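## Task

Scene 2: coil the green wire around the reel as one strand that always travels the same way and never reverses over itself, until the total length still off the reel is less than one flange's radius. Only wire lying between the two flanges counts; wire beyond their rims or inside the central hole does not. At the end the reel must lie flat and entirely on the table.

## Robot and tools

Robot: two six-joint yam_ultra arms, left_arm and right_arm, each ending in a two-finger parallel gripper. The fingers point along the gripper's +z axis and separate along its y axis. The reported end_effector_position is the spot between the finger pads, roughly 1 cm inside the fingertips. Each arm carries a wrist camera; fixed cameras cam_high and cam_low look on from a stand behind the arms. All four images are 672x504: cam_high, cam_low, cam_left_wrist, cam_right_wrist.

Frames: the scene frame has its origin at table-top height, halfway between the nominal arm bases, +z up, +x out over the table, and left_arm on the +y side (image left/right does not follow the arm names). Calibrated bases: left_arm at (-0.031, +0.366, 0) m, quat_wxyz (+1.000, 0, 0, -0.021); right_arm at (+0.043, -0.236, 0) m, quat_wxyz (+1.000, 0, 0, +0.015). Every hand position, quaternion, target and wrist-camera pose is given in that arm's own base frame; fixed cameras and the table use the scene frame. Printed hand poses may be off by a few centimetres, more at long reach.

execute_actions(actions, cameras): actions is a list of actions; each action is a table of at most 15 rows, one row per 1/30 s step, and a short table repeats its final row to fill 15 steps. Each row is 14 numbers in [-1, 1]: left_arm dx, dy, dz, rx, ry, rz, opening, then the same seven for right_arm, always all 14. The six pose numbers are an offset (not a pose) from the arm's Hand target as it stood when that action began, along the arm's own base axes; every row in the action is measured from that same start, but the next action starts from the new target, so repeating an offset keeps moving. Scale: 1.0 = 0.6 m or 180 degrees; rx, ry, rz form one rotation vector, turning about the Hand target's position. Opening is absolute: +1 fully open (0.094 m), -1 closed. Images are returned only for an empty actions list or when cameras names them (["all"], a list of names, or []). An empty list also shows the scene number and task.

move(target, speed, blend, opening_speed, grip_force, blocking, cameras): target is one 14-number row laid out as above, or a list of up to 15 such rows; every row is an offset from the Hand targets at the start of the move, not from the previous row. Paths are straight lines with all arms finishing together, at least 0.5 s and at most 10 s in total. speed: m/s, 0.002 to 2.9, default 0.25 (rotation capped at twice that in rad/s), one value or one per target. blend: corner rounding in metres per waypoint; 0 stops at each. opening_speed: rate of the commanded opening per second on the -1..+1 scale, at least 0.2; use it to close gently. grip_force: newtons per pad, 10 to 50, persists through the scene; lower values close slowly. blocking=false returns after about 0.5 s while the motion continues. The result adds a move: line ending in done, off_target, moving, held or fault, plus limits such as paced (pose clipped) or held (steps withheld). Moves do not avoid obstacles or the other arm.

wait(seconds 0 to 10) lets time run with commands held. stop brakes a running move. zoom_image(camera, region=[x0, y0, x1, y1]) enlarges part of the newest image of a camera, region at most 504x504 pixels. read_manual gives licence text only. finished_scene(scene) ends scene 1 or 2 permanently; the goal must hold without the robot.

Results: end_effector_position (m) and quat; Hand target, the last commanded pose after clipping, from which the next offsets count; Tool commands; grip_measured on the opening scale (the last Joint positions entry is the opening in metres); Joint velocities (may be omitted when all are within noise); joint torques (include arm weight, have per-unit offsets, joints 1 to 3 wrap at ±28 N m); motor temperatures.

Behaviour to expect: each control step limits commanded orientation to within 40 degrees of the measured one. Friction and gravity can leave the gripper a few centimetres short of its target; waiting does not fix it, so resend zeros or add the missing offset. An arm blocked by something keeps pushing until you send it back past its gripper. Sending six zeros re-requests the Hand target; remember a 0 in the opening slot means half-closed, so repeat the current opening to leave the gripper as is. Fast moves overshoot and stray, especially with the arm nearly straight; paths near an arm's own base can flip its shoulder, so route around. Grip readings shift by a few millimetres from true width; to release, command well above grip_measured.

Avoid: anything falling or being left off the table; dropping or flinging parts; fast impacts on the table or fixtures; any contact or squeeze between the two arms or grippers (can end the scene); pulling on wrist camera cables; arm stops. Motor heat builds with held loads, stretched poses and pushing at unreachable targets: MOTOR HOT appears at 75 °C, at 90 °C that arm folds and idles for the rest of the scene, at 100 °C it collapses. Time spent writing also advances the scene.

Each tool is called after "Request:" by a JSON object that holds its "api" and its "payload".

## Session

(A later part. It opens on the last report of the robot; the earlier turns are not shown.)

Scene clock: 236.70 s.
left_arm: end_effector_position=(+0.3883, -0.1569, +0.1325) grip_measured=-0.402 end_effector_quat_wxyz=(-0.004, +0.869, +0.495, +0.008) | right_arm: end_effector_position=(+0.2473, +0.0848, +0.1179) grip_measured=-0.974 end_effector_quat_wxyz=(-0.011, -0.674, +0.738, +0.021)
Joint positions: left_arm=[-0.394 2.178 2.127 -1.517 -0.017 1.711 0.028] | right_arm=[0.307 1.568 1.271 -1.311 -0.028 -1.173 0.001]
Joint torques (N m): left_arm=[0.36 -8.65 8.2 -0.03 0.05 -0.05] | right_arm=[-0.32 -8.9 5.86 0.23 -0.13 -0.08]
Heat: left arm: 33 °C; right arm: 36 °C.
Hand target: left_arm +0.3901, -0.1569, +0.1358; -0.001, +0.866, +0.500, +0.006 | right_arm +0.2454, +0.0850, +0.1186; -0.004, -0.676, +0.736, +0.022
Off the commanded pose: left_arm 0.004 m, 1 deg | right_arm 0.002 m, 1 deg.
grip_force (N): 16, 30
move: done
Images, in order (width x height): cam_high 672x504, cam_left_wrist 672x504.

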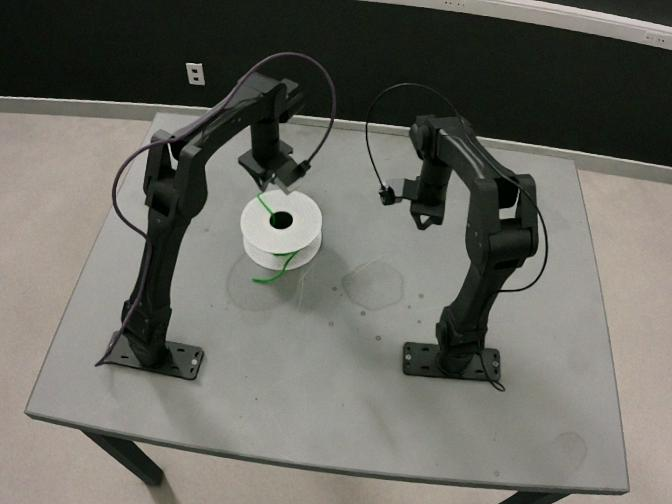

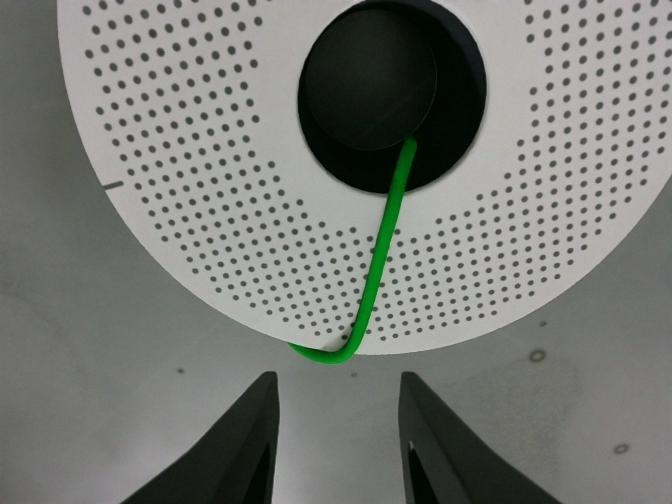

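Request:
{"api": "move", "payload": {"target": [[-0.038,-0.012,-0.02,0,0,0,-0.4,0,0,0,0,0,0,-1],[-0.038,-0.012,-0.076,0,0,0,-0.4,0,0,0,0,0,0,-1]], "speed": 0.1, "cameras": ["cam_left_wrist"]}}

Scene clock: 240.03 s.
left_arm: end_effector_position=(+0.3659, -0.1602, +0.0810) grip_measured=-0.402 end_effector_quat_wxyz=(-0.019, +0.866, +0.499, -0.003) | right_arm: end_effector_position=(+0.2473, +0.0848, +0.1179) grip_measured=-0.974 end_effector_quat_wxyz=(-0.011, -0.674, +0.738, +0.021)
Joint positions: left_arm=[-0.423 2.114 1.821 -1.313 -0.017 1.673 0.028] | right_arm=[0.307 1.568 1.271 -1.311 -0.028 -1.173 0.001]
Joint torques (N m): left_arm=[-0.4 -11.19 4.77 0.23 0.05 -0.05] | right_arm=[-0.31 -8.94 5.78 0.24 -0.11 -0.11]
Heat: left arm: 33 °C; right arm: 35 °C.
Hand target: left_arm +0.3674, -0.1642, +0.0903; -0.001, +0.866, +0.500, +0.006 | right_arm +0.2454, +0.0850, +0.1186; -0.004, -0.676, +0.736, +0.022
Off the commanded pose: left_arm 0.010 m, 2 deg | right_arm 0.002 m, 1 deg.
grip_force (N): 16, 30
move: done
Images, in order (width x height): cam_left_wrist 672x504.

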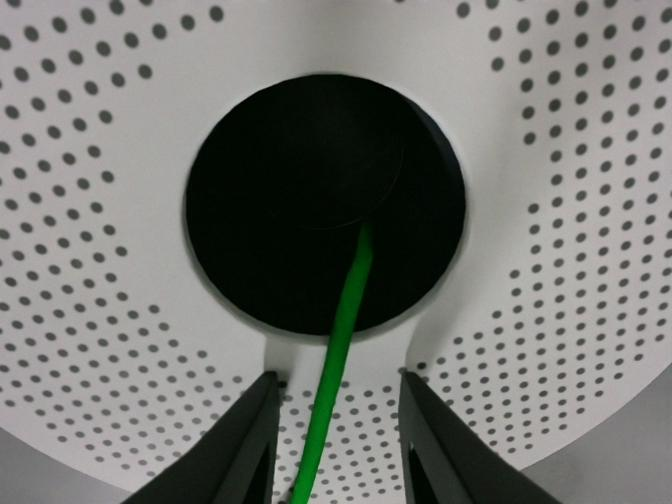

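Request:
{"api": "move", "payload": {"target": [[0,0,-0.012,0,0,0,-0.5,0,0,0,0,0,0,-1],[0,0,-0.012,0,0,0,-0.97,0,0,0,0,0,0,-1]], "speed": 0.04, "opening_speed": 0.4, "grip_force": [20,30], "cameras": ["cam_left_wrist"]}}

Scene clock: 244.00 s.
left_arm: end_effector_position=(+0.3738, -0.1638, +0.0800) grip_measured=-0.925 end_effector_quat_wxyz=(-0.001, +0.866, +0.499, +0.010) | right_arm: end_effector_position=(+0.2473, +0.0848, +0.1179) grip_measured=-0.974 end_effector_quat_wxyz=(-0.011, -0.674, +0.738, +0.021)
Joint positions: left_arm=[-0.423 2.102 1.8 -1.258 -0.017 1.673 0.004] | right_arm=[0.307 1.568 1.271 -1.311 -0.028 -1.173 0.001]
Joint torques (N m): left_arm=[-0.38 -10.13 4.36 0.06 0.05 -0.05] | right_arm=[-0.25 -8.84 5.82 0.26 -0.13 -0.1]
Heat: left arm: 33 °C; right arm: 35 °C.
Hand target: left_arm +0.3673, -0.1641, +0.0829; -0.001, +0.866, +0.500, +0.006 | right_arm +0.2454, +0.0850, +0.1186; -0.004, -0.676, +0.736, +0.022
Off the commanded pose: left_arm 0.007 m, 0 deg | right_arm 0.002 m, 1 deg.
grip_force (N): 20, 30
move: done
Images, in order (width x height): cam_left_wrist 672x504.

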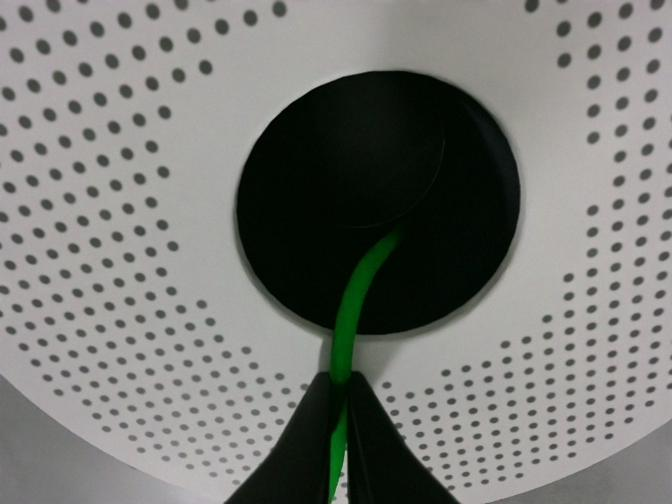

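Request:
{"api": "move", "payload": {"target": [[0,0,0.07,0,0,0,-0.97,0,0,0,0,0,0,-1],[0.135,0.09,0.06,0,0,0,-0.97,0,0,0,0,0,0,-1],[0.135,0.09,-0.065,0,0,0,-0.97,0,0,0,0,0,0,-1]], "speed": 0.08, "blend": [0.02,0.02,0], "cameras": ["cam_left_wrist","cam_high","cam_low"]}}

Request:
{"api": "zoom_image", "payload": {"camera": "cam_high", "region": [180, 150, 350, 290]}}

Request:
{"api": "zoom_image", "payload": {"camera": "cam_low", "region": [360, 230, 460, 300]}}

Scene clock: 248.97 s.
left_arm: end_effector_position=(+0.4453, -0.1100, +0.0382) grip_measured=-0.928 end_effector_quat_wxyz=(-0.013, +0.865, +0.502, +0.000) | right_arm: end_effector_position=(+0.2473, +0.0848, +0.1179) grip_measured=-0.974 end_effector_quat_wxyz=(-0.011, -0.674, +0.738, +0.021)
Joint positions: left_arm=[-0.252 2.381 2.094 -1.301 -0.019 1.839 0.003] | right_arm=[0.307 1.568 1.271 -1.311 -0.028 -1.173 0.001]
Joint torques (N m): left_arm=[0.42 -11.73 5.12 0.19 0.07 0.1] | right_arm=[-0.29 -8.87 5.86 0.24 -0.14 -0.09]
Heat: left arm: 33 °C; right arm: 35 °C.
Hand target: left_arm +0.4483, -0.1101, +0.0440; -0.001, +0.866, +0.500, +0.006 | right_arm +0.2454, +0.0850, +0.1186; -0.004, -0.676, +0.736, +0.022
Off the commanded pose: left_arm 0.006 m, 2 deg | right_arm 0.002 m, 1 deg.
grip_force (N): 20, 30
move: done
Images, in order (width x height): cam_high 672x504, cam_low 672x504, cam_left_wrist 672x504.

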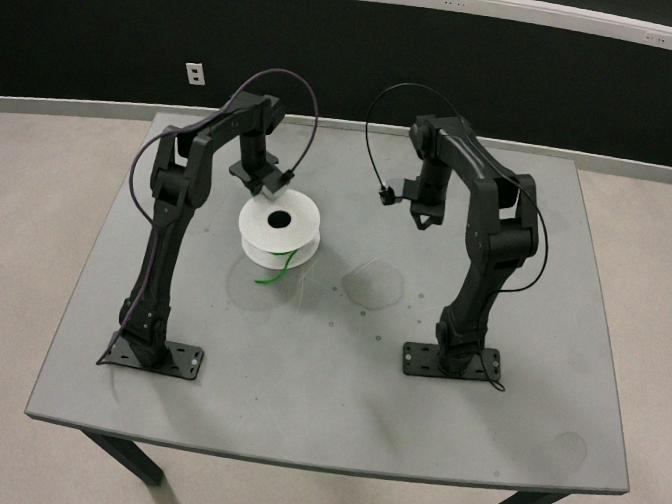

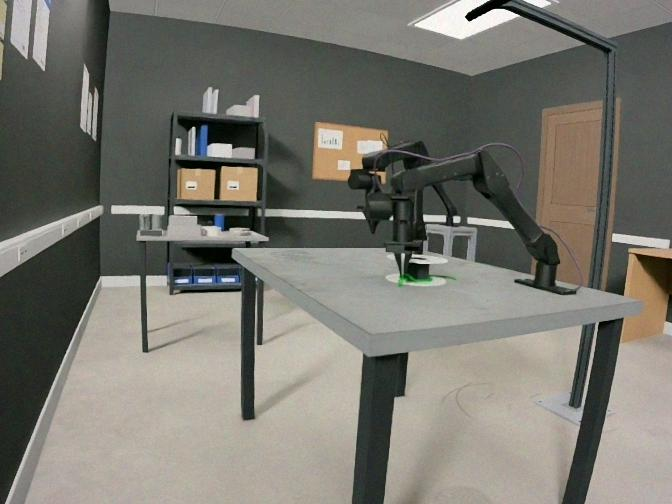

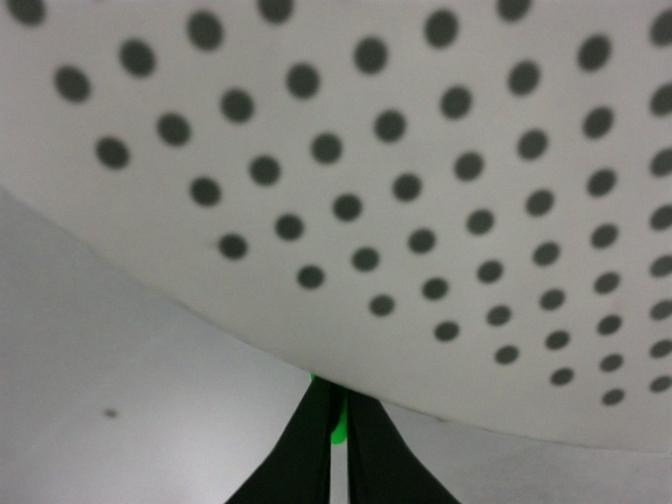

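Scaled by 2.965 from the camera's 672x504 image, which has a finer 960x720 frame.

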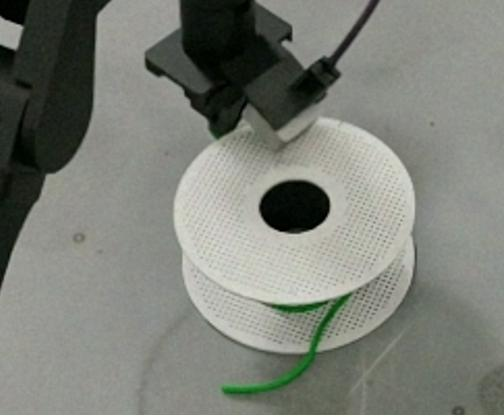

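Scaled by 5.040 from the camera's 672x504 image, which has a finer 960x720 frame.

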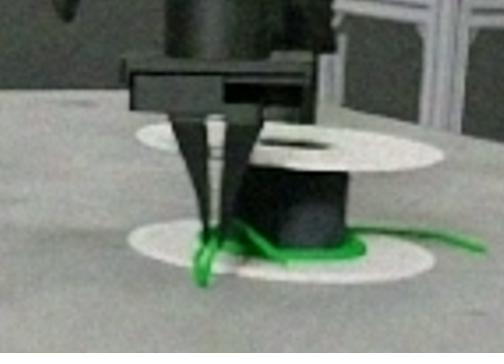

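Request:
{"api": "move", "payload": {"target": [[-0.072,0.073,-0.005,0,0,0,-0.97,0,0,0,0,0,0,-1],[-0.22,0.085,-0.01,0,0,0,-0.97,0,0,0,0,0,0,-1]], "speed": 0.08, "blend": [0.03,0], "cameras": ["cam_left_wrist","cam_high","cam_low"]}}

Request:
{"api": "zoom_image", "payload": {"camera": "cam_high", "region": [180, 150, 350, 290]}}

Request:
{"api": "zoom_image", "payload": {"camera": "cam_low", "region": [360, 230, 460, 300]}}

Scene clock: 253.77 s.
left_arm: end_effector_position=(+0.3166, -0.0559, +0.0302) grip_measured=-0.928 end_effector_quat_wxyz=(-0.011, +0.866, +0.500, -0.002) | right_arm: end_effector_position=(+0.2473, +0.0848, +0.1179) grip_measured=-0.974 end_effector_quat_wxyz=(-0.011, -0.674, +0.738, +0.021)
Joint positions: left_arm=[-0.185 1.844 1.23 -0.974 -0.013 1.908 0.003] | right_arm=[0.307 1.568 1.271 -1.311 -0.028 -1.173 0.001]
Joint torques (N m): left_arm=[-0.65 -8.96 4.75 0.1 0.02 -0.06] | right_arm=[-0.28 -8.88 5.79 0.25 -0.14 -0.1]
Motor temperatures (°C): left_arm=[27 34 30 23 23 24 25] | right_arm=[22 34 27 26 22 24 24]
Heat: left arm: 34 °C; right arm: 34 °C.
Hand target: left_arm +0.3163, -0.0591, +0.0380; -0.001, +0.866, +0.500, +0.006 | right_arm +0.2454, +0.0850, +0.1186; -0.004, -0.676, +0.736, +0.022
Off the commanded pose: left_arm 0.008 m, 1 deg | right_arm 0.002 m, 1 deg.
grip_force (N): 20, 30
move: done
Images, in order (width x height): cam_high 672x504, cam_low 672x504, cam_left_wrist 672x504.

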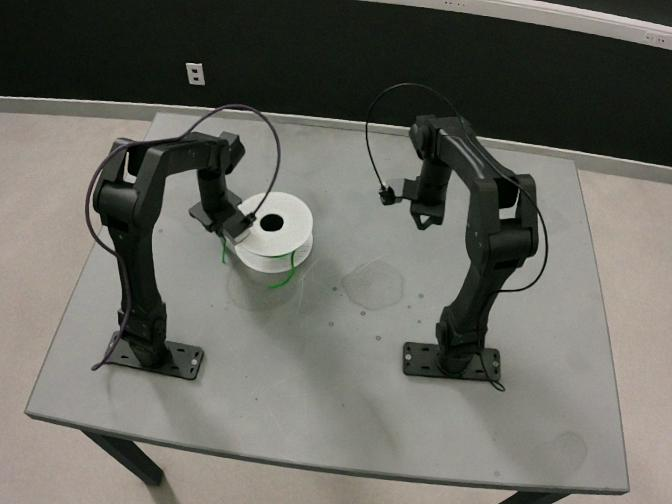

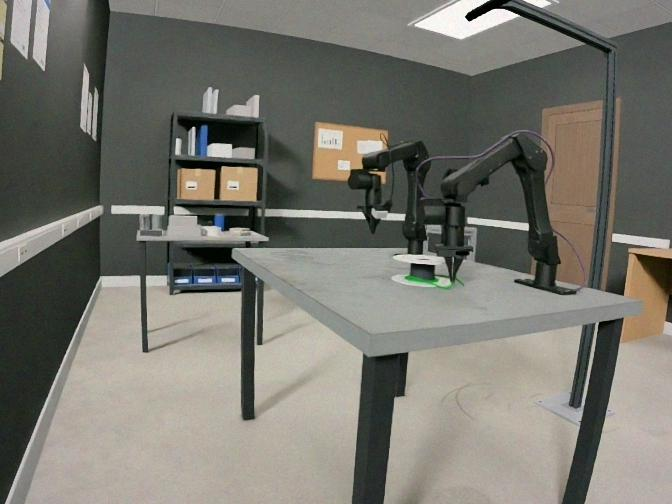

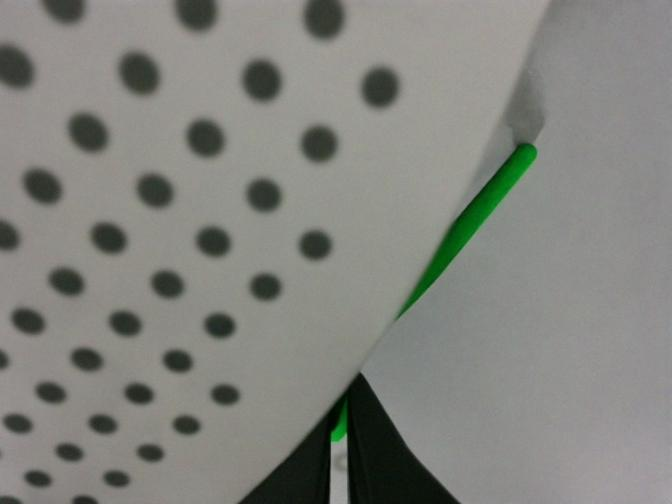

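Scaled by 2.965 from the camera's 672x504 image, which has a finer 960x720 frame.

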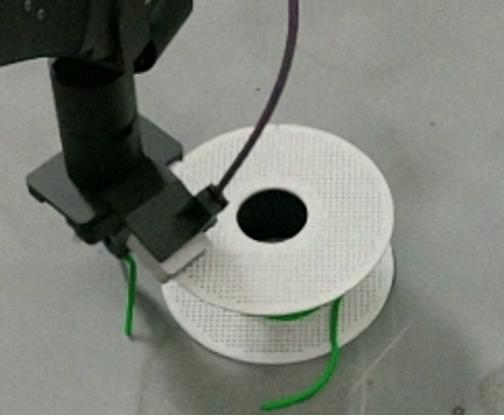

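Scaled by 5.040 from the camera's 672x504 image, which has a finer 960x720 frame.

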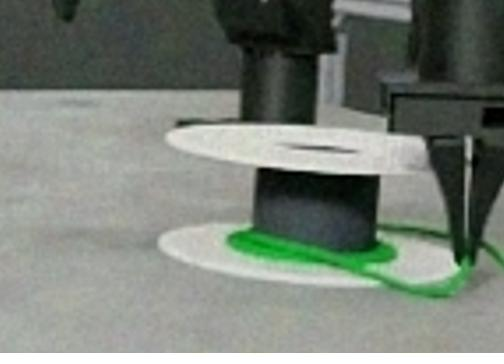

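Request:
{"api": "move", "payload": {"target": [[-0.133,-0.07,0.0,0,0,0.05,-0.97,0,0,0,0,0,0,-1],[-0.19,-0.2,0.0,0,0,0.17,-0.97,0,0,0,0,0,0,-1]], "speed": 0.08, "blend": [0.04,0], "cameras": ["cam_left_wrist","cam_high","cam_low"]}}

Request:
{"api": "zoom_image", "payload": {"camera": "cam_high", "region": [180, 150, 350, 290]}}

Request:
{"api": "zoom_image", "payload": {"camera": "cam_low", "region": [360, 230, 460, 300]}}

Scene clock: 260.77 s.
left_arm: end_effector_position=(+0.2013, -0.1737, +0.0343) grip_measured=-0.928 end_effector_quat_wxyz=(-0.004, +0.704, +0.710, +0.009) | right_arm: end_effector_position=(+0.2473, +0.0848, +0.1179) grip_measured=-0.974 end_effector_quat_wxyz=(-0.011, -0.674, +0.738, +0.021)
Joint positions: left_arm=[-0.728 1.628 0.992 -0.942 -0.018 0.834 0.003] | right_arm=[0.307 1.568 1.271 -1.311 -0.028 -1.173 0.001]
Joint torques (N m): left_arm=[-0.69 -4.3 7.83 -0.04 0.06 -0.09] | right_arm=[-0.32 -8.83 5.81 0.24 -0.13 -0.1]
Heat: left arm: 34 °C; right arm: 34 °C.
Hand target: left_arm +0.2023, -0.1792, +0.0380; -0.003, +0.704, +0.710, +0.006 | right_arm +0.2454, +0.0850, +0.1186; -0.004, -0.676, +0.736, +0.022
Off the commanded pose: left_arm 0.007 m, 0 deg | right_arm 0.002 m, 1 deg.
grip_force (N): 20, 30
move: done
Images, in order (width x height): cam_high 672x504, cam_low 672x504, cam_left_wrist 672x504.

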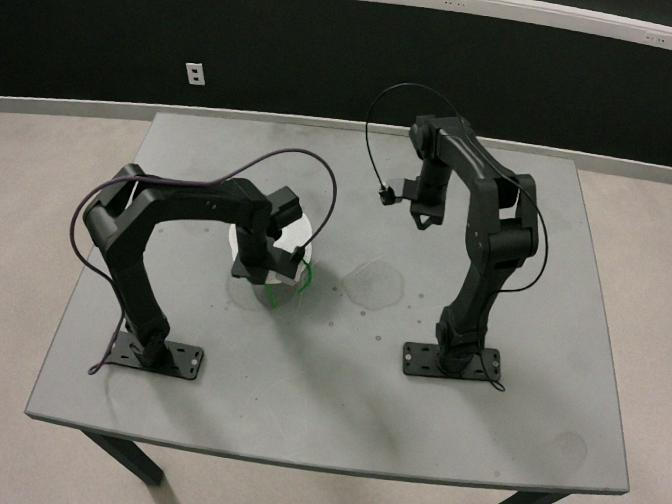

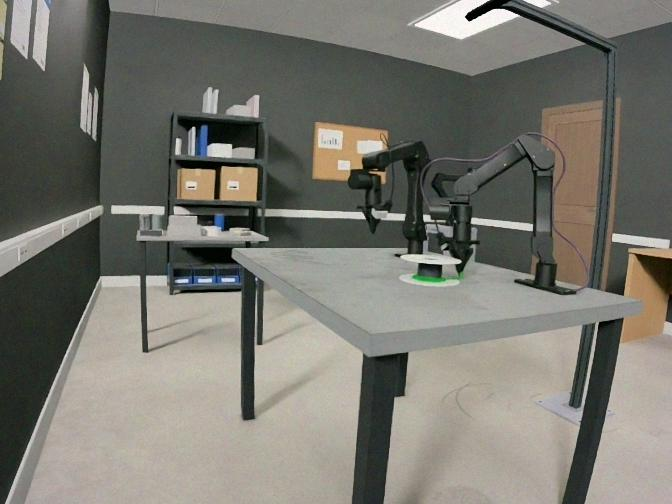

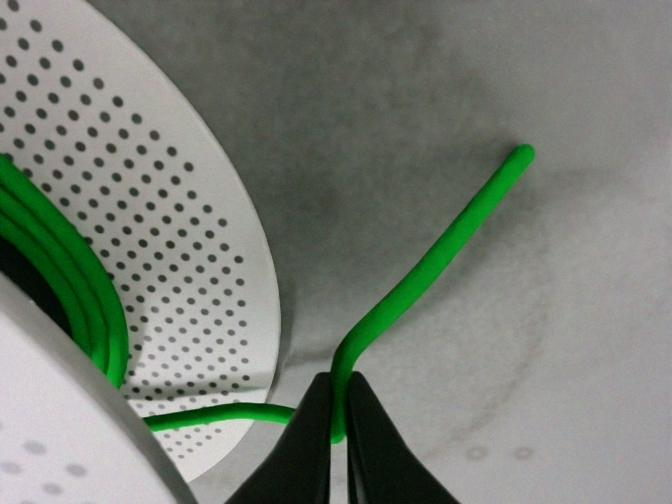

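Scaled by 2.965 from the camera's 672x504 image, which has a finer 960x720 frame.

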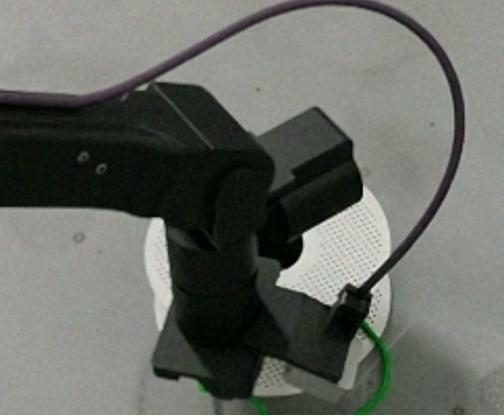

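Scaled by 5.040 from the camera's 672x504 image, which has a finer 960x720 frame.

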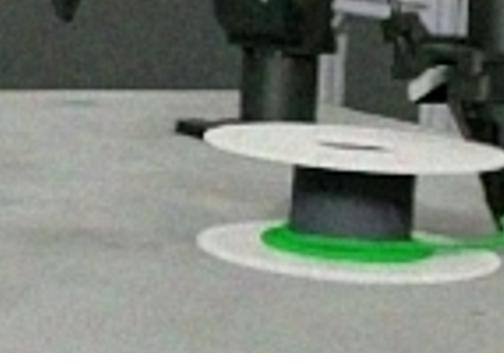

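Request:
{"api": "move", "payload": {"target": [0,0,0,0,0,0,-0.97,-0.2,0.2,0.15,0.2267,-0.0946,-0.164,-0.3], "speed": 0.3, "cameras": ["cam_right_wrist","cam_high"]}}

Scene clock: 266.67 s.
left_arm: end_effector_position=(+0.2013, -0.1737, +0.0343) grip_measured=-0.928 end_effector_quat_wxyz=(-0.004, +0.704, +0.711, +0.009) | right_arm: end_effector_position=(+0.1241, +0.2055, +0.2120) grip_measured=-0.302 end_effector_quat_wxyz=(+0.338, -0.430, +0.818, +0.181)
Joint positions: left_arm=[-0.728 1.628 0.992 -0.942 -0.018 0.833 0.003] | right_arm=[1.078 0.753 0.877 -0.91 0.073 0.081 0.033]
Joint torques (N m): left_arm=[-0.7 -4.29 7.83 -0.04 0.05 -0.08] | right_arm=[0.57 -0.79 6.82 1.68 0.19 0.09]
Heat: left arm: 33 °C; right arm: 34 °C.
Hand target: left_arm +0.2023, -0.1792, +0.0380; -0.003, +0.704, +0.711, +0.006 | right_arm +0.1253, +0.2050, +0.2086; +0.340, -0.426, +0.820, +0.177
Off the commanded pose: left_arm 0.007 m, 0 deg | right_arm 0.004 m, 1 deg.
grip_force (N): 20, 30
move: done
Images, in order (width x height): cam_high 672x504, cam_right_wrist 672x504.

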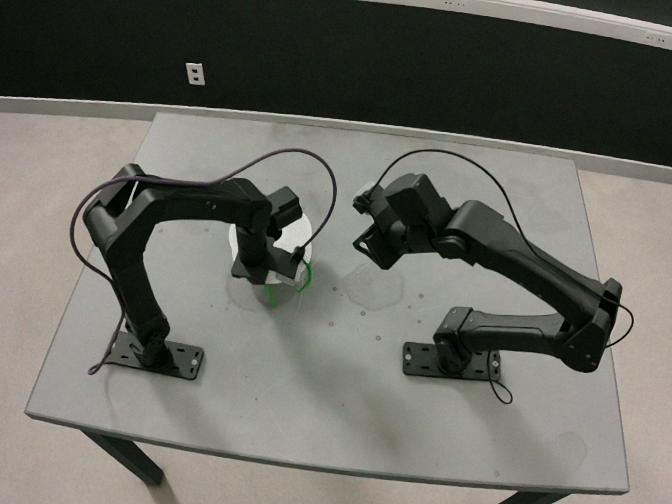

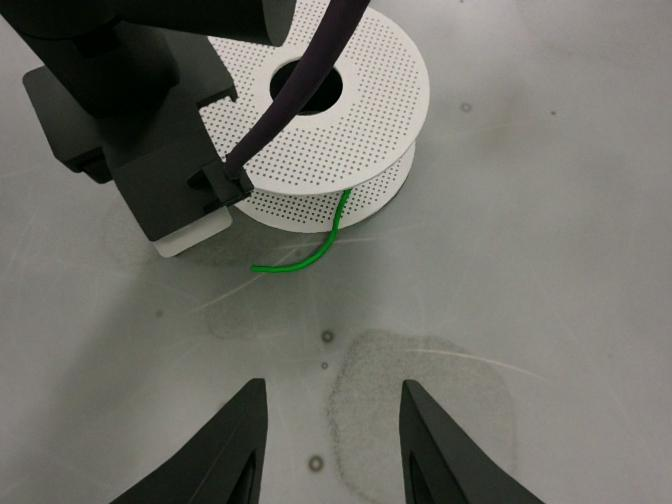

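Request:
{"api": "move", "payload": {"target": [[0,0,0,0,0,0,-0.97,0.0,0.0,-0.05,0.3428,0.3095,-0.1955,0.0],[0,0,0,0,0,0,-0.97,0.08,0.115,-0.223,0.3428,0.3095,-0.1955,0.0]], "speed": 0.25, "cameras": ["cam_right_wrist","cam_high"]}}

Scene clock: 279.43 s.
left_arm: end_effector_position=(+0.2013, -0.1737, +0.0343) grip_measured=-0.928 end_effector_quat_wxyz=(-0.004, +0.704, +0.711, +0.009) | right_arm: end_effector_position=(+0.1722, +0.2733, +0.0640) grip_measured=-0.002 end_effector_quat_wxyz=(+0.124, +0.173, +0.774, +0.596)
Joint positions: left_arm=[-0.728 1.628 0.992 -0.942 -0.018 0.833 0.003] | right_arm=[0.844 1.704 0.011 1.419 -0.292 1.505 0.047]
Joint torques (N m): left_arm=[-0.69 -4.3 7.84 -0.04 0.06 -0.07] | right_arm=[0.59 -3.99 2.7 2.7 0.07 0.03]
Heat: left arm: 33 °C; right arm: 33 °C.
Hand target: left_arm +0.2023, -0.1792, +0.0380; -0.003, +0.704, +0.711, +0.006 | right_arm +0.1733, +0.2740, +0.0748; +0.137, +0.168, +0.759, +0.614
Off the commanded pose: left_arm 0.007 m, 0 deg | right_arm 0.011 m, 3 deg.
grip_force (N): 20, 30
move: off_target (right_arm)
Images, in order (width x height): cam_high 672x504, cam_right_wrist 672x504.

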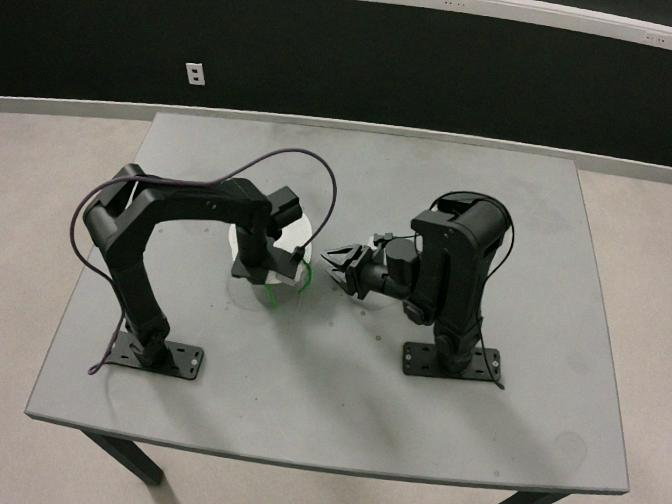

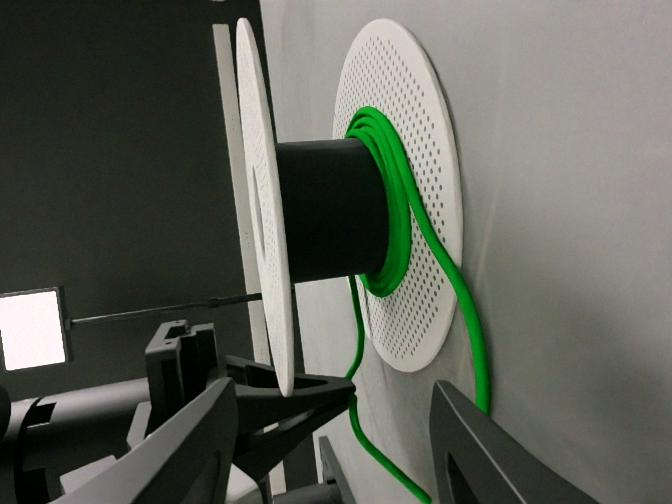

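Request:
{"api": "move", "payload": {"target": [[0,0,0,0,0,0,-0.97,0.052,-0.015,0.01,0,0,0,0.0],[0,0,0,0,0,0,-0.97,0.09,0.067,0.01,0,0,0,0.0]], "speed": 0.08, "cameras": ["cam_right_wrist","cam_high"]}}

Request:
{"api": "zoom_image", "payload": {"camera": "cam_high", "region": [200, 170, 400, 330]}}

Scene clock: 284.90 s.
left_arm: end_effector_position=(+0.2013, -0.1737, +0.0343) grip_measured=-0.928 end_effector_quat_wxyz=(-0.004, +0.704, +0.711, +0.009) | right_arm: end_effector_position=(+0.2246, +0.3118, +0.0851) grip_measured=-0.002 end_effector_quat_wxyz=(+0.137, +0.162, +0.756, +0.620)
Joint positions: left_arm=[-0.728 1.628 0.992 -0.942 -0.018 0.833 0.003] | right_arm=[0.78 1.778 0.25 1.319 -0.356 1.492 0.047]
Joint torques (N m): left_arm=[-0.7 -4.29 7.84 -0.04 0.06 -0.08] | right_arm=[0.61 -5.63 5.86 1.79 0.06 0.05]
Motor temperatures (°C): left_arm=[27 32 31 23 23 24 25] | right_arm=[22 33 26 31 22 24 23]
Heat: left arm: 32 °C; right arm: 33 °C.
Hand target: left_arm +0.2023, -0.1792, +0.0380; -0.003, +0.704, +0.711, +0.006 | right_arm +0.2274, +0.3141, +0.0809; +0.137, +0.168, +0.759, +0.614
Off the commanded pose: left_arm 0.007 m, 0 deg | right_arm 0.006 m, 1 deg.
grip_force (N): 20, 30
move: done
Images, in order (width x height): cam_high 672x504, cam_right_wrist 672x504.

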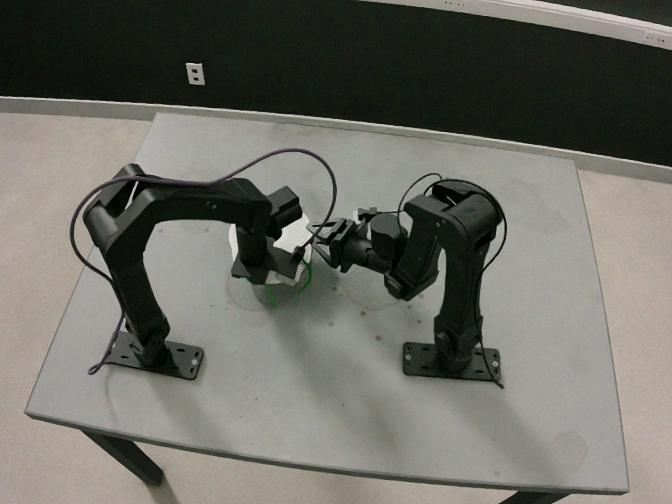

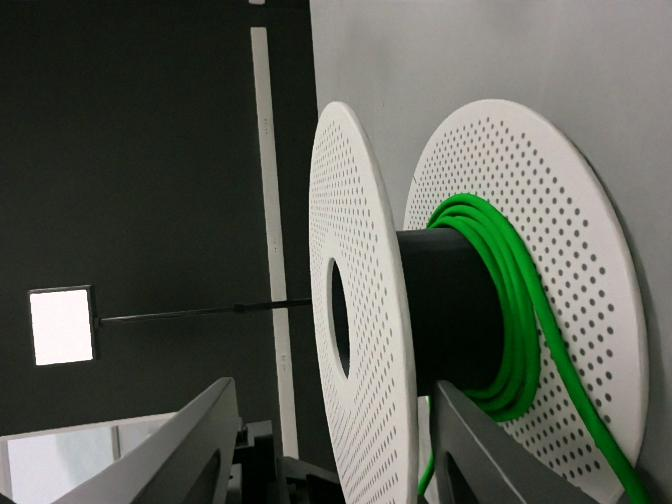

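Scaled by 2.520 from the camera's 672x504 image, which has a finer 960x720 frame.

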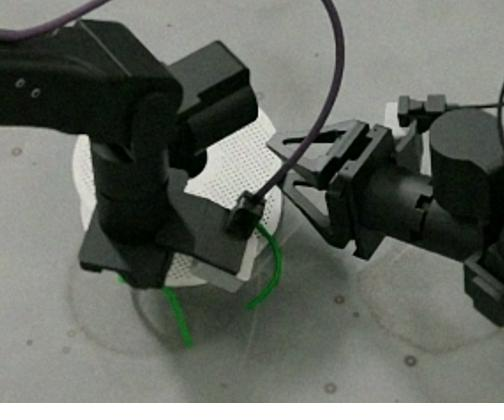

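Request:
{"api": "move", "payload": {"target": [[0,0,0,0,0,0,-0.97,0.0,0.0,-0.026,0,0,0,-0.3],[0,0,0,0,0,0,-0.97,0.0,0.0,-0.026,0,0,0,-0.75]], "speed": 0.06, "opening_speed": 0.4, "grip_force": [20,20], "cameras": ["cam_right_wrist"]}}

Scene clock: 289.53 s.
left_arm: end_effector_position=(+0.2013, -0.1737, +0.0343) grip_measured=-0.928 end_effector_quat_wxyz=(-0.004, +0.704, +0.711, +0.009) | right_arm: end_effector_position=(+0.2246, +0.3116, +0.0644) grip_measured=-0.748 end_effector_quat_wxyz=(+0.131, +0.167, +0.763, +0.611)
Joint positions: left_arm=[-0.728 1.628 0.992 -0.942 -0.018 0.833 0.003] | right_arm=[0.78 1.894 0.251 1.408 -0.355 1.492 0.012]
Joint torques (N m): left_arm=[-0.68 -4.3 7.86 -0.03 0.05 -0.07] | right_arm=[0.54 -5.81 4.83 2.13 0.07 0.02]
Heat: left arm: 32 °C; right arm: 33 °C.
Hand target: left_arm +0.2023, -0.1792, +0.0380; -0.003, +0.704, +0.710, +0.006 | right_arm +0.2274, +0.3141, +0.0652; +0.137, +0.168, +0.759, +0.614
Off the commanded pose: left_arm 0.007 m, 0 deg | right_arm 0.004 m, 1 deg.
grip_force (N): 20, 20
move: done
Images, in order (width x height): cam_right_wrist 672x504.

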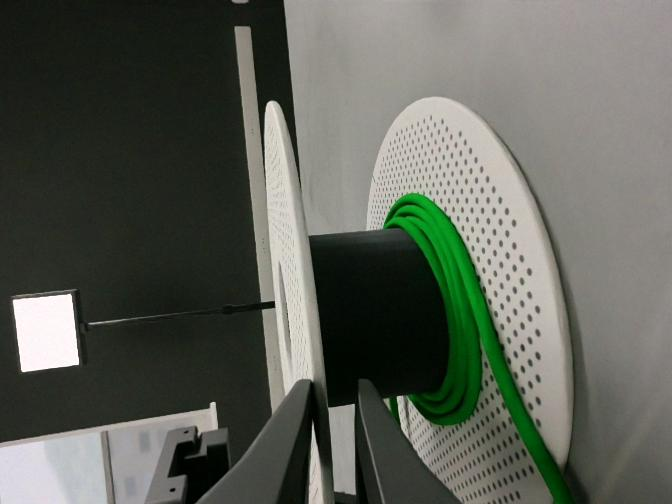

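Request:
{"api": "move", "payload": {"target": [[0,0,0,0,0,0,-0.97,0.0,0.0,0.003,0,0,0,-0.98]], "speed": 0.06, "opening_speed": 0.3, "cameras": ["cam_right_wrist","cam_left_wrist"]}}

Scene clock: 291.50 s.
left_arm: end_effector_position=(+0.2013, -0.1737, +0.0343) grip_measured=-0.928 end_effector_quat_wxyz=(-0.004, +0.704, +0.711, +0.009) | right_arm: end_effector_position=(+0.2256, +0.3126, +0.0667) grip_measured=-0.892 end_effector_quat_wxyz=(+0.133, +0.165, +0.760, +0.614)
Joint positions: left_arm=[-0.728 1.628 0.992 -0.942 -0.018 0.833 0.003] | right_arm=[0.78 1.894 0.254 1.415 -0.355 1.492 0.005]
Joint torques (N m): left_arm=[-0.69 -4.29 7.87 -0.04 0.05 -0.07] | right_arm=[0.54 -6.9 4.48 1.98 0.09 0.02]
Heat: left arm: 32 °C; right arm: 33 °C.
Hand target: left_arm +0.2023, -0.1792, +0.0380; -0.003, +0.704, +0.710, +0.006 | right_arm +0.2274, +0.3141, +0.0670; +0.137, +0.168, +0.759, +0.614
Off the commanded pose: left_arm 0.007 m, 0 deg | right_arm 0.002 m, 1 deg.
grip_force (N): 20, 20
move: done
Images, in order (width x height): cam_left_wrist 672x504, cam_right_wrist 672x504.

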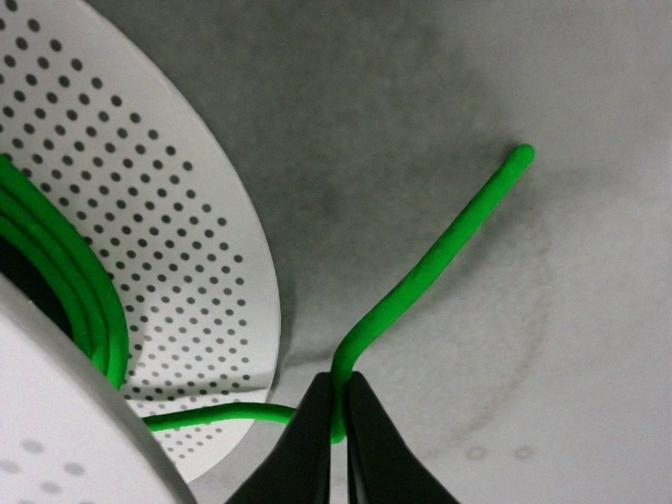

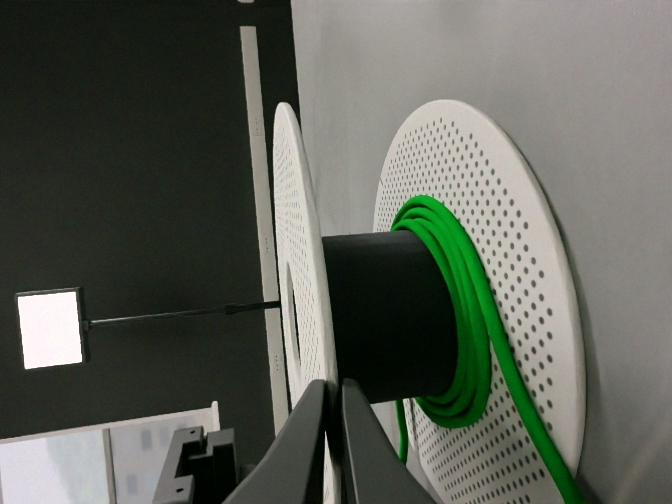

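Request:
{"api": "move", "payload": {"target": [[0,0,-0.01,0,0,0,-0.97,0.0,0.0,0,0,0,0,-0.98],[0,0,-0.01,0,0,0,-0.6,0.0,0.0,0.0,0,0,0,-0.98],[-0.02,0.0,0.12,0,0,0,-0.6,0.0,0.0,0.0,0,0,0,-0.98],[-0.06,-0.04,0.1,0,0,-0.2,-0.5,0.0,0.0,0.0,0,0,0,-0.98]], "speed": [0.04,0.04,0.08,0.15], "opening_speed": 0.3, "cameras": ["cam_left_wrist","cam_right_wrist","cam_high"]}}

Scene clock: 304.33 s.
left_arm: end_effector_position=(+0.1683, -0.2004, +0.0951) grip_measured=-0.502 end_effector_quat_wxyz=(-0.012, +0.885, +0.466, +0.007) | right_arm: end_effector_position=(+0.2266, +0.3124, +0.0670) grip_measured=-0.892 end_effector_quat_wxyz=(+0.135, +0.167, +0.759, +0.614)
Joint positions: left_arm=[-0.889 1.562 1.175 -1.205 -0.018 1.283 0.023] | right_arm=[0.78 1.894 0.255 1.415 -0.35 1.492 0.005]
Joint torques (N m): left_arm=[-0.69 -6.05 5.18 0.18 0.05 0.09] | right_arm=[0.47 -6.95 4.4 1.95 0.02 0.02]
Heat: left arm: 32 °C; right arm: 33 °C.
Hand target: left_arm +0.1664, -0.2032, +0.0980; -0.001, +0.889, +0.458, +0.006 | right_arm +0.2274, +0.3141, +0.0670; +0.137, +0.168, +0.759, +0.614
Off the commanded pose: left_arm 0.004 m, 2 deg | right_arm 0.002 m, 0 deg.
grip_force (N): 20, 20
move: done
Images, in order (width x height): cam_high 672x504, cam_left_wrist 672x504, cam_right_wrist 672x504.

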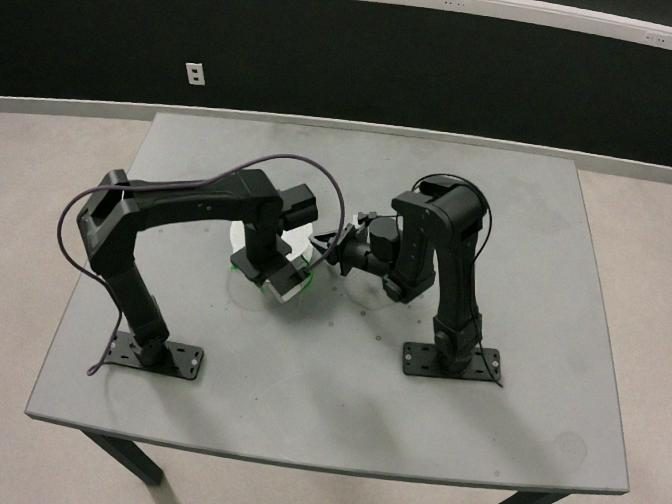

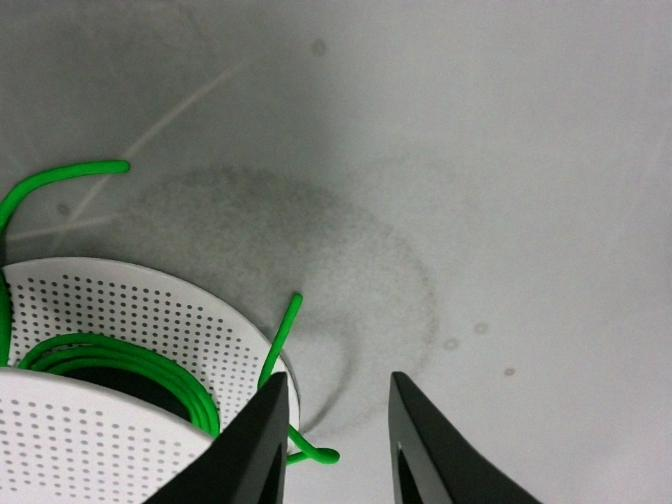

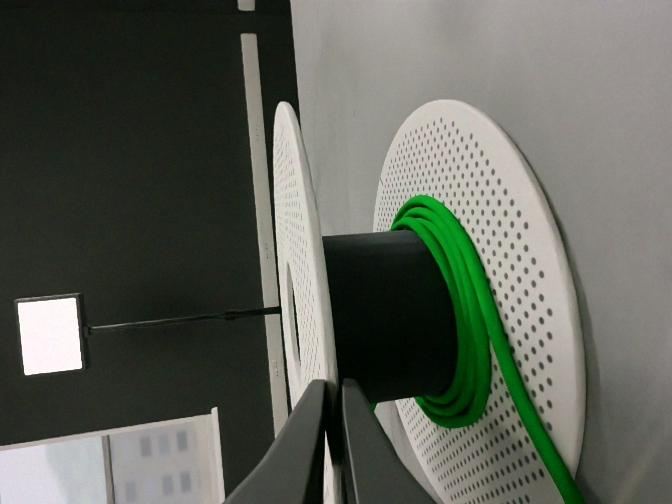

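Request:
{"api": "move", "payload": {"target": [[-0.03,0.238,0.05,-0.3595,-0.013,0.3767,-0.9,0.0,0.0,0,0,0,0,-0.98],[0.06,0.243,-0.07,-0.3595,-0.013,0.3767,-1,0.0,0.0,0.0,0,0,0,-0.98]], "speed": 0.2, "cameras": ["cam_left_wrist","cam_high"]}}

Scene clock: 320.40 s.
left_arm: end_effector_position=(+0.2020, -0.0544, +0.0538) grip_measured=-0.995 end_effector_quat_wxyz=(+0.445, +0.361, +0.792, -0.210) | right_arm: end_effector_position=(+0.2266, +0.3124, +0.0670) grip_measured=-0.892 end_effector_quat_wxyz=(+0.135, +0.167, +0.759, +0.614)
Joint positions: left_arm=[0.548 1.052 0.257 -0.528 1.009 1.265 0] | right_arm=[0.78 1.894 0.255 1.415 -0.35 1.492 0.005]
Joint torques (N m): left_arm=[-0.73 -1.46 4.78 0.63 0.67 -0.04] | right_arm=[0.47 -6.91 4.42 1.94 0.02 -0.01]
Heat: left arm: 31 °C; right arm: 35 °C.
Hand target: left_arm +0.2024, -0.0573, +0.0560; +0.452, +0.366, +0.786, -0.211 | right_arm +0.2274, +0.3141, +0.0670; +0.137, +0.168, +0.759, +0.614
Off the commanded pose: left_arm 0.004 m, 1 deg | right_arm 0.002 m, 0 deg.
grip_force (N): 20, 20
move: done
Images, in order (width x height): cam_high 672x504, cam_left_wrist 672x504.

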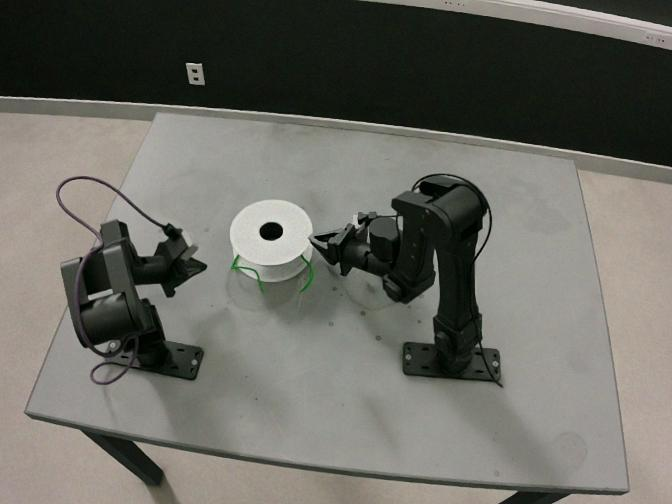

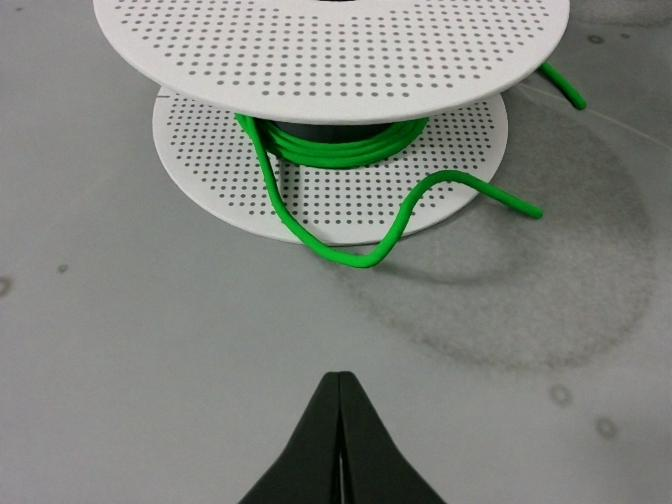

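Request:
{"api": "move", "payload": {"target": [[-0.06,-0.03,0.12,0.05,0.066,0.1428,-0.9,0.0,0.0,0,0,0,0,-0.98],[0.0,-0.363,0.09,0.05,0.066,0.1428,-0.3,0.0,0.0,0.0,0,0,0,-0.98]], "speed": 0.2, "cameras": ["cam_left_wrist","cam_high"]}}

Scene clock: 328.60 s.
left_arm: end_effector_position=(+0.1966, -0.2655, +0.0982) grip_measured=-0.302 end_effector_quat_wxyz=(+0.358, +0.204, +0.908, -0.069) | right_arm: end_effector_position=(+0.2266, +0.3124, +0.0670) grip_measured=-0.892 end_effector_quat_wxyz=(+0.135, +0.167, +0.759, +0.614)
Joint positions: left_arm=[-1.204 1.33 0.744 -0.409 -0.506 -0.609 0.033] | right_arm=[0.78 1.894 0.255 1.415 -0.35 1.492 0.005]
Joint torques (N m): left_arm=[-0.34 -2.89 9.2 1.23 -0.48 -0.08] | right_arm=[0.51 -6.87 4.38 1.95 0.04 0.01]
Heat: left arm: 31 °C; right arm: 35 °C.
Hand target: left_arm +0.2023, -0.2751, +0.1101; +0.375, +0.193, +0.903, -0.080 | right_arm +0.2274, +0.3141, +0.0670; +0.137, +0.168, +0.759, +0.614
Off the commanded pose: left_arm 0.016 m, 3 deg | right_arm 0.002 m, 0 deg.
grip_force (N): 20, 20
move: off_target (left_arm); target 2's new opening was sent with left_arm's hand 0.016 m and 3 deg from that target
Images, in order (width x height): cam_high 672x504, cam_left_wrist 672x504.

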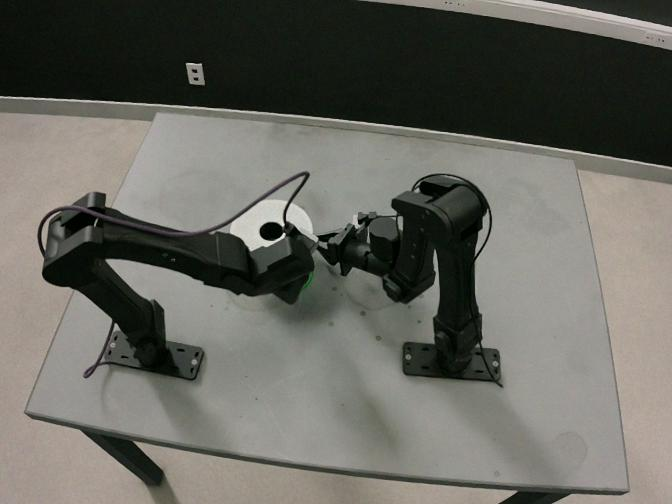

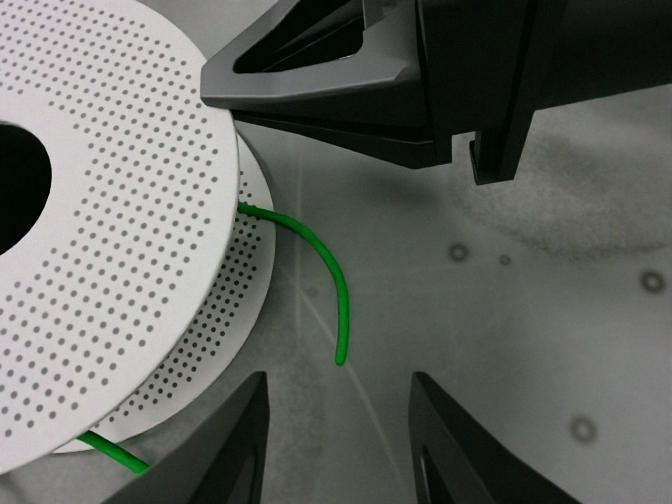

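Request:
{"api": "move", "payload": {"target": [[0.04,-0.013,-0.1,0.0,0.0,0.0,-0.3,0.0,0.0,0,0,0,0,-0.98],[0.04,-0.013,-0.145,0,0,0,-0.3,0.0,0.0,0.0,0,0,0,-0.98]], "speed": 0.08, "cameras": ["cam_left_wrist"]}}

Scene clock: 334.73 s.
left_arm: end_effector_position=(+0.2226, -0.2839, +0.0233) grip_measured=-0.302 end_effector_quat_wxyz=(+0.369, +0.196, +0.905, -0.081) | right_arm: end_effector_position=(+0.2266, +0.3124, +0.0670) grip_measured=-0.892 end_effector_quat_wxyz=(+0.135, +0.167, +0.759, +0.614)
Joint positions: left_arm=[-1.139 1.611 0.61 0.07 -0.473 -0.553 0.033] | right_arm=[0.78 1.894 0.255 1.415 -0.35 1.492 0.005]
Joint torques (N m): left_arm=[0.69 -4.22 4.97 1.33 -0.31 0.08] | right_arm=[0.55 -7.01 4.37 1.96 0.03 0.01]
Motor temperatures (°C): left_arm=[27 31 31 25 23 24 25] | right_arm=[22 32 26 36 22 24 23]
Heat: left arm: 31 °C; right arm: 36 °C.
Hand target: left_arm +0.2264, -0.2829, +0.0231; +0.375, +0.193, +0.903, -0.080 | right_arm +0.2274, +0.3141, +0.0670; +0.137, +0.168, +0.759, +0.614
Off the commanded pose: left_arm 0.004 m, 1 deg | right_arm 0.002 m, 0 deg.
grip_force (N): 20, 20
move: done
Images, in order (width x height): cam_left_wrist 672x504.

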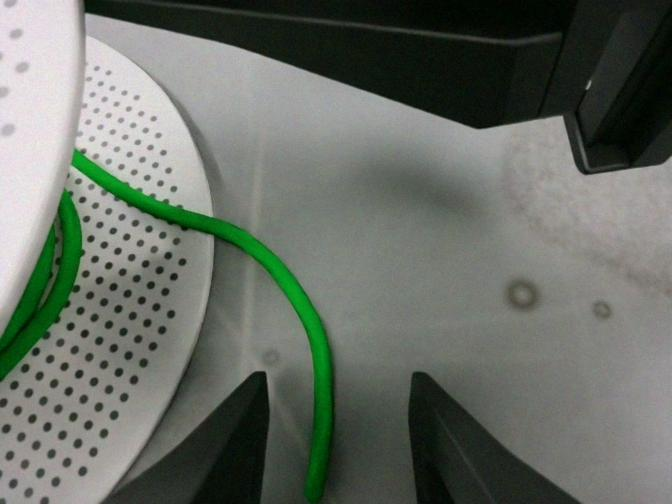

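Request:
{"api": "move", "payload": {"target": [[0.0,0.0,-0.011,0.0,0.0,0.0,-0.3,0.0,0.0,0,0,0,0,-0.98],[0.0,0.0,-0.011,0,0,0,-0.97,0.0,0.0,0.0,0,0,0,-0.98]], "speed": 0.05, "opening_speed": 0.4, "grip_force": [18,20], "cameras": ["cam_left_wrist"]}}

Scene clock: 339.53 s.
left_arm: end_effector_position=(+0.2232, -0.2852, +0.0185) grip_measured=-0.947 end_effector_quat_wxyz=(+0.371, +0.195, +0.904, -0.083) | right_arm: end_effector_position=(+0.2266, +0.3124, +0.0670) grip_measured=-0.892 end_effector_quat_wxyz=(+0.135, +0.167, +0.759, +0.614)
Joint positions: left_arm=[-1.139 1.632 0.601 0.106 -0.473 -0.553 0.002] | right_arm=[0.78 1.894 0.255 1.415 -0.35 1.492 0.005]
Joint torques (N m): left_arm=[0.69 -4.1 4.63 1.34 -0.31 0.08] | right_arm=[0.53 -6.99 4.3 1.95 0.03 0.04]
Heat: left arm: 31 °C; right arm: 36 °C.
Hand target: left_arm +0.2264, -0.2829, +0.0165; +0.375, +0.193, +0.903, -0.080 | right_arm +0.2274, +0.3141, +0.0670; +0.137, +0.168, +0.759, +0.614
Off the commanded pose: left_arm 0.004 m, 1 deg | right_arm 0.002 m, 0 deg.
grip_force (N): 18, 20
move: done
Images, in order (width x height): cam_left_wrist 672x504.

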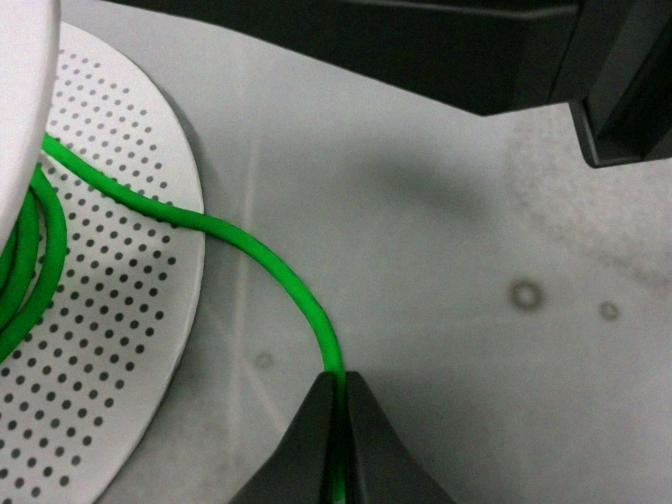

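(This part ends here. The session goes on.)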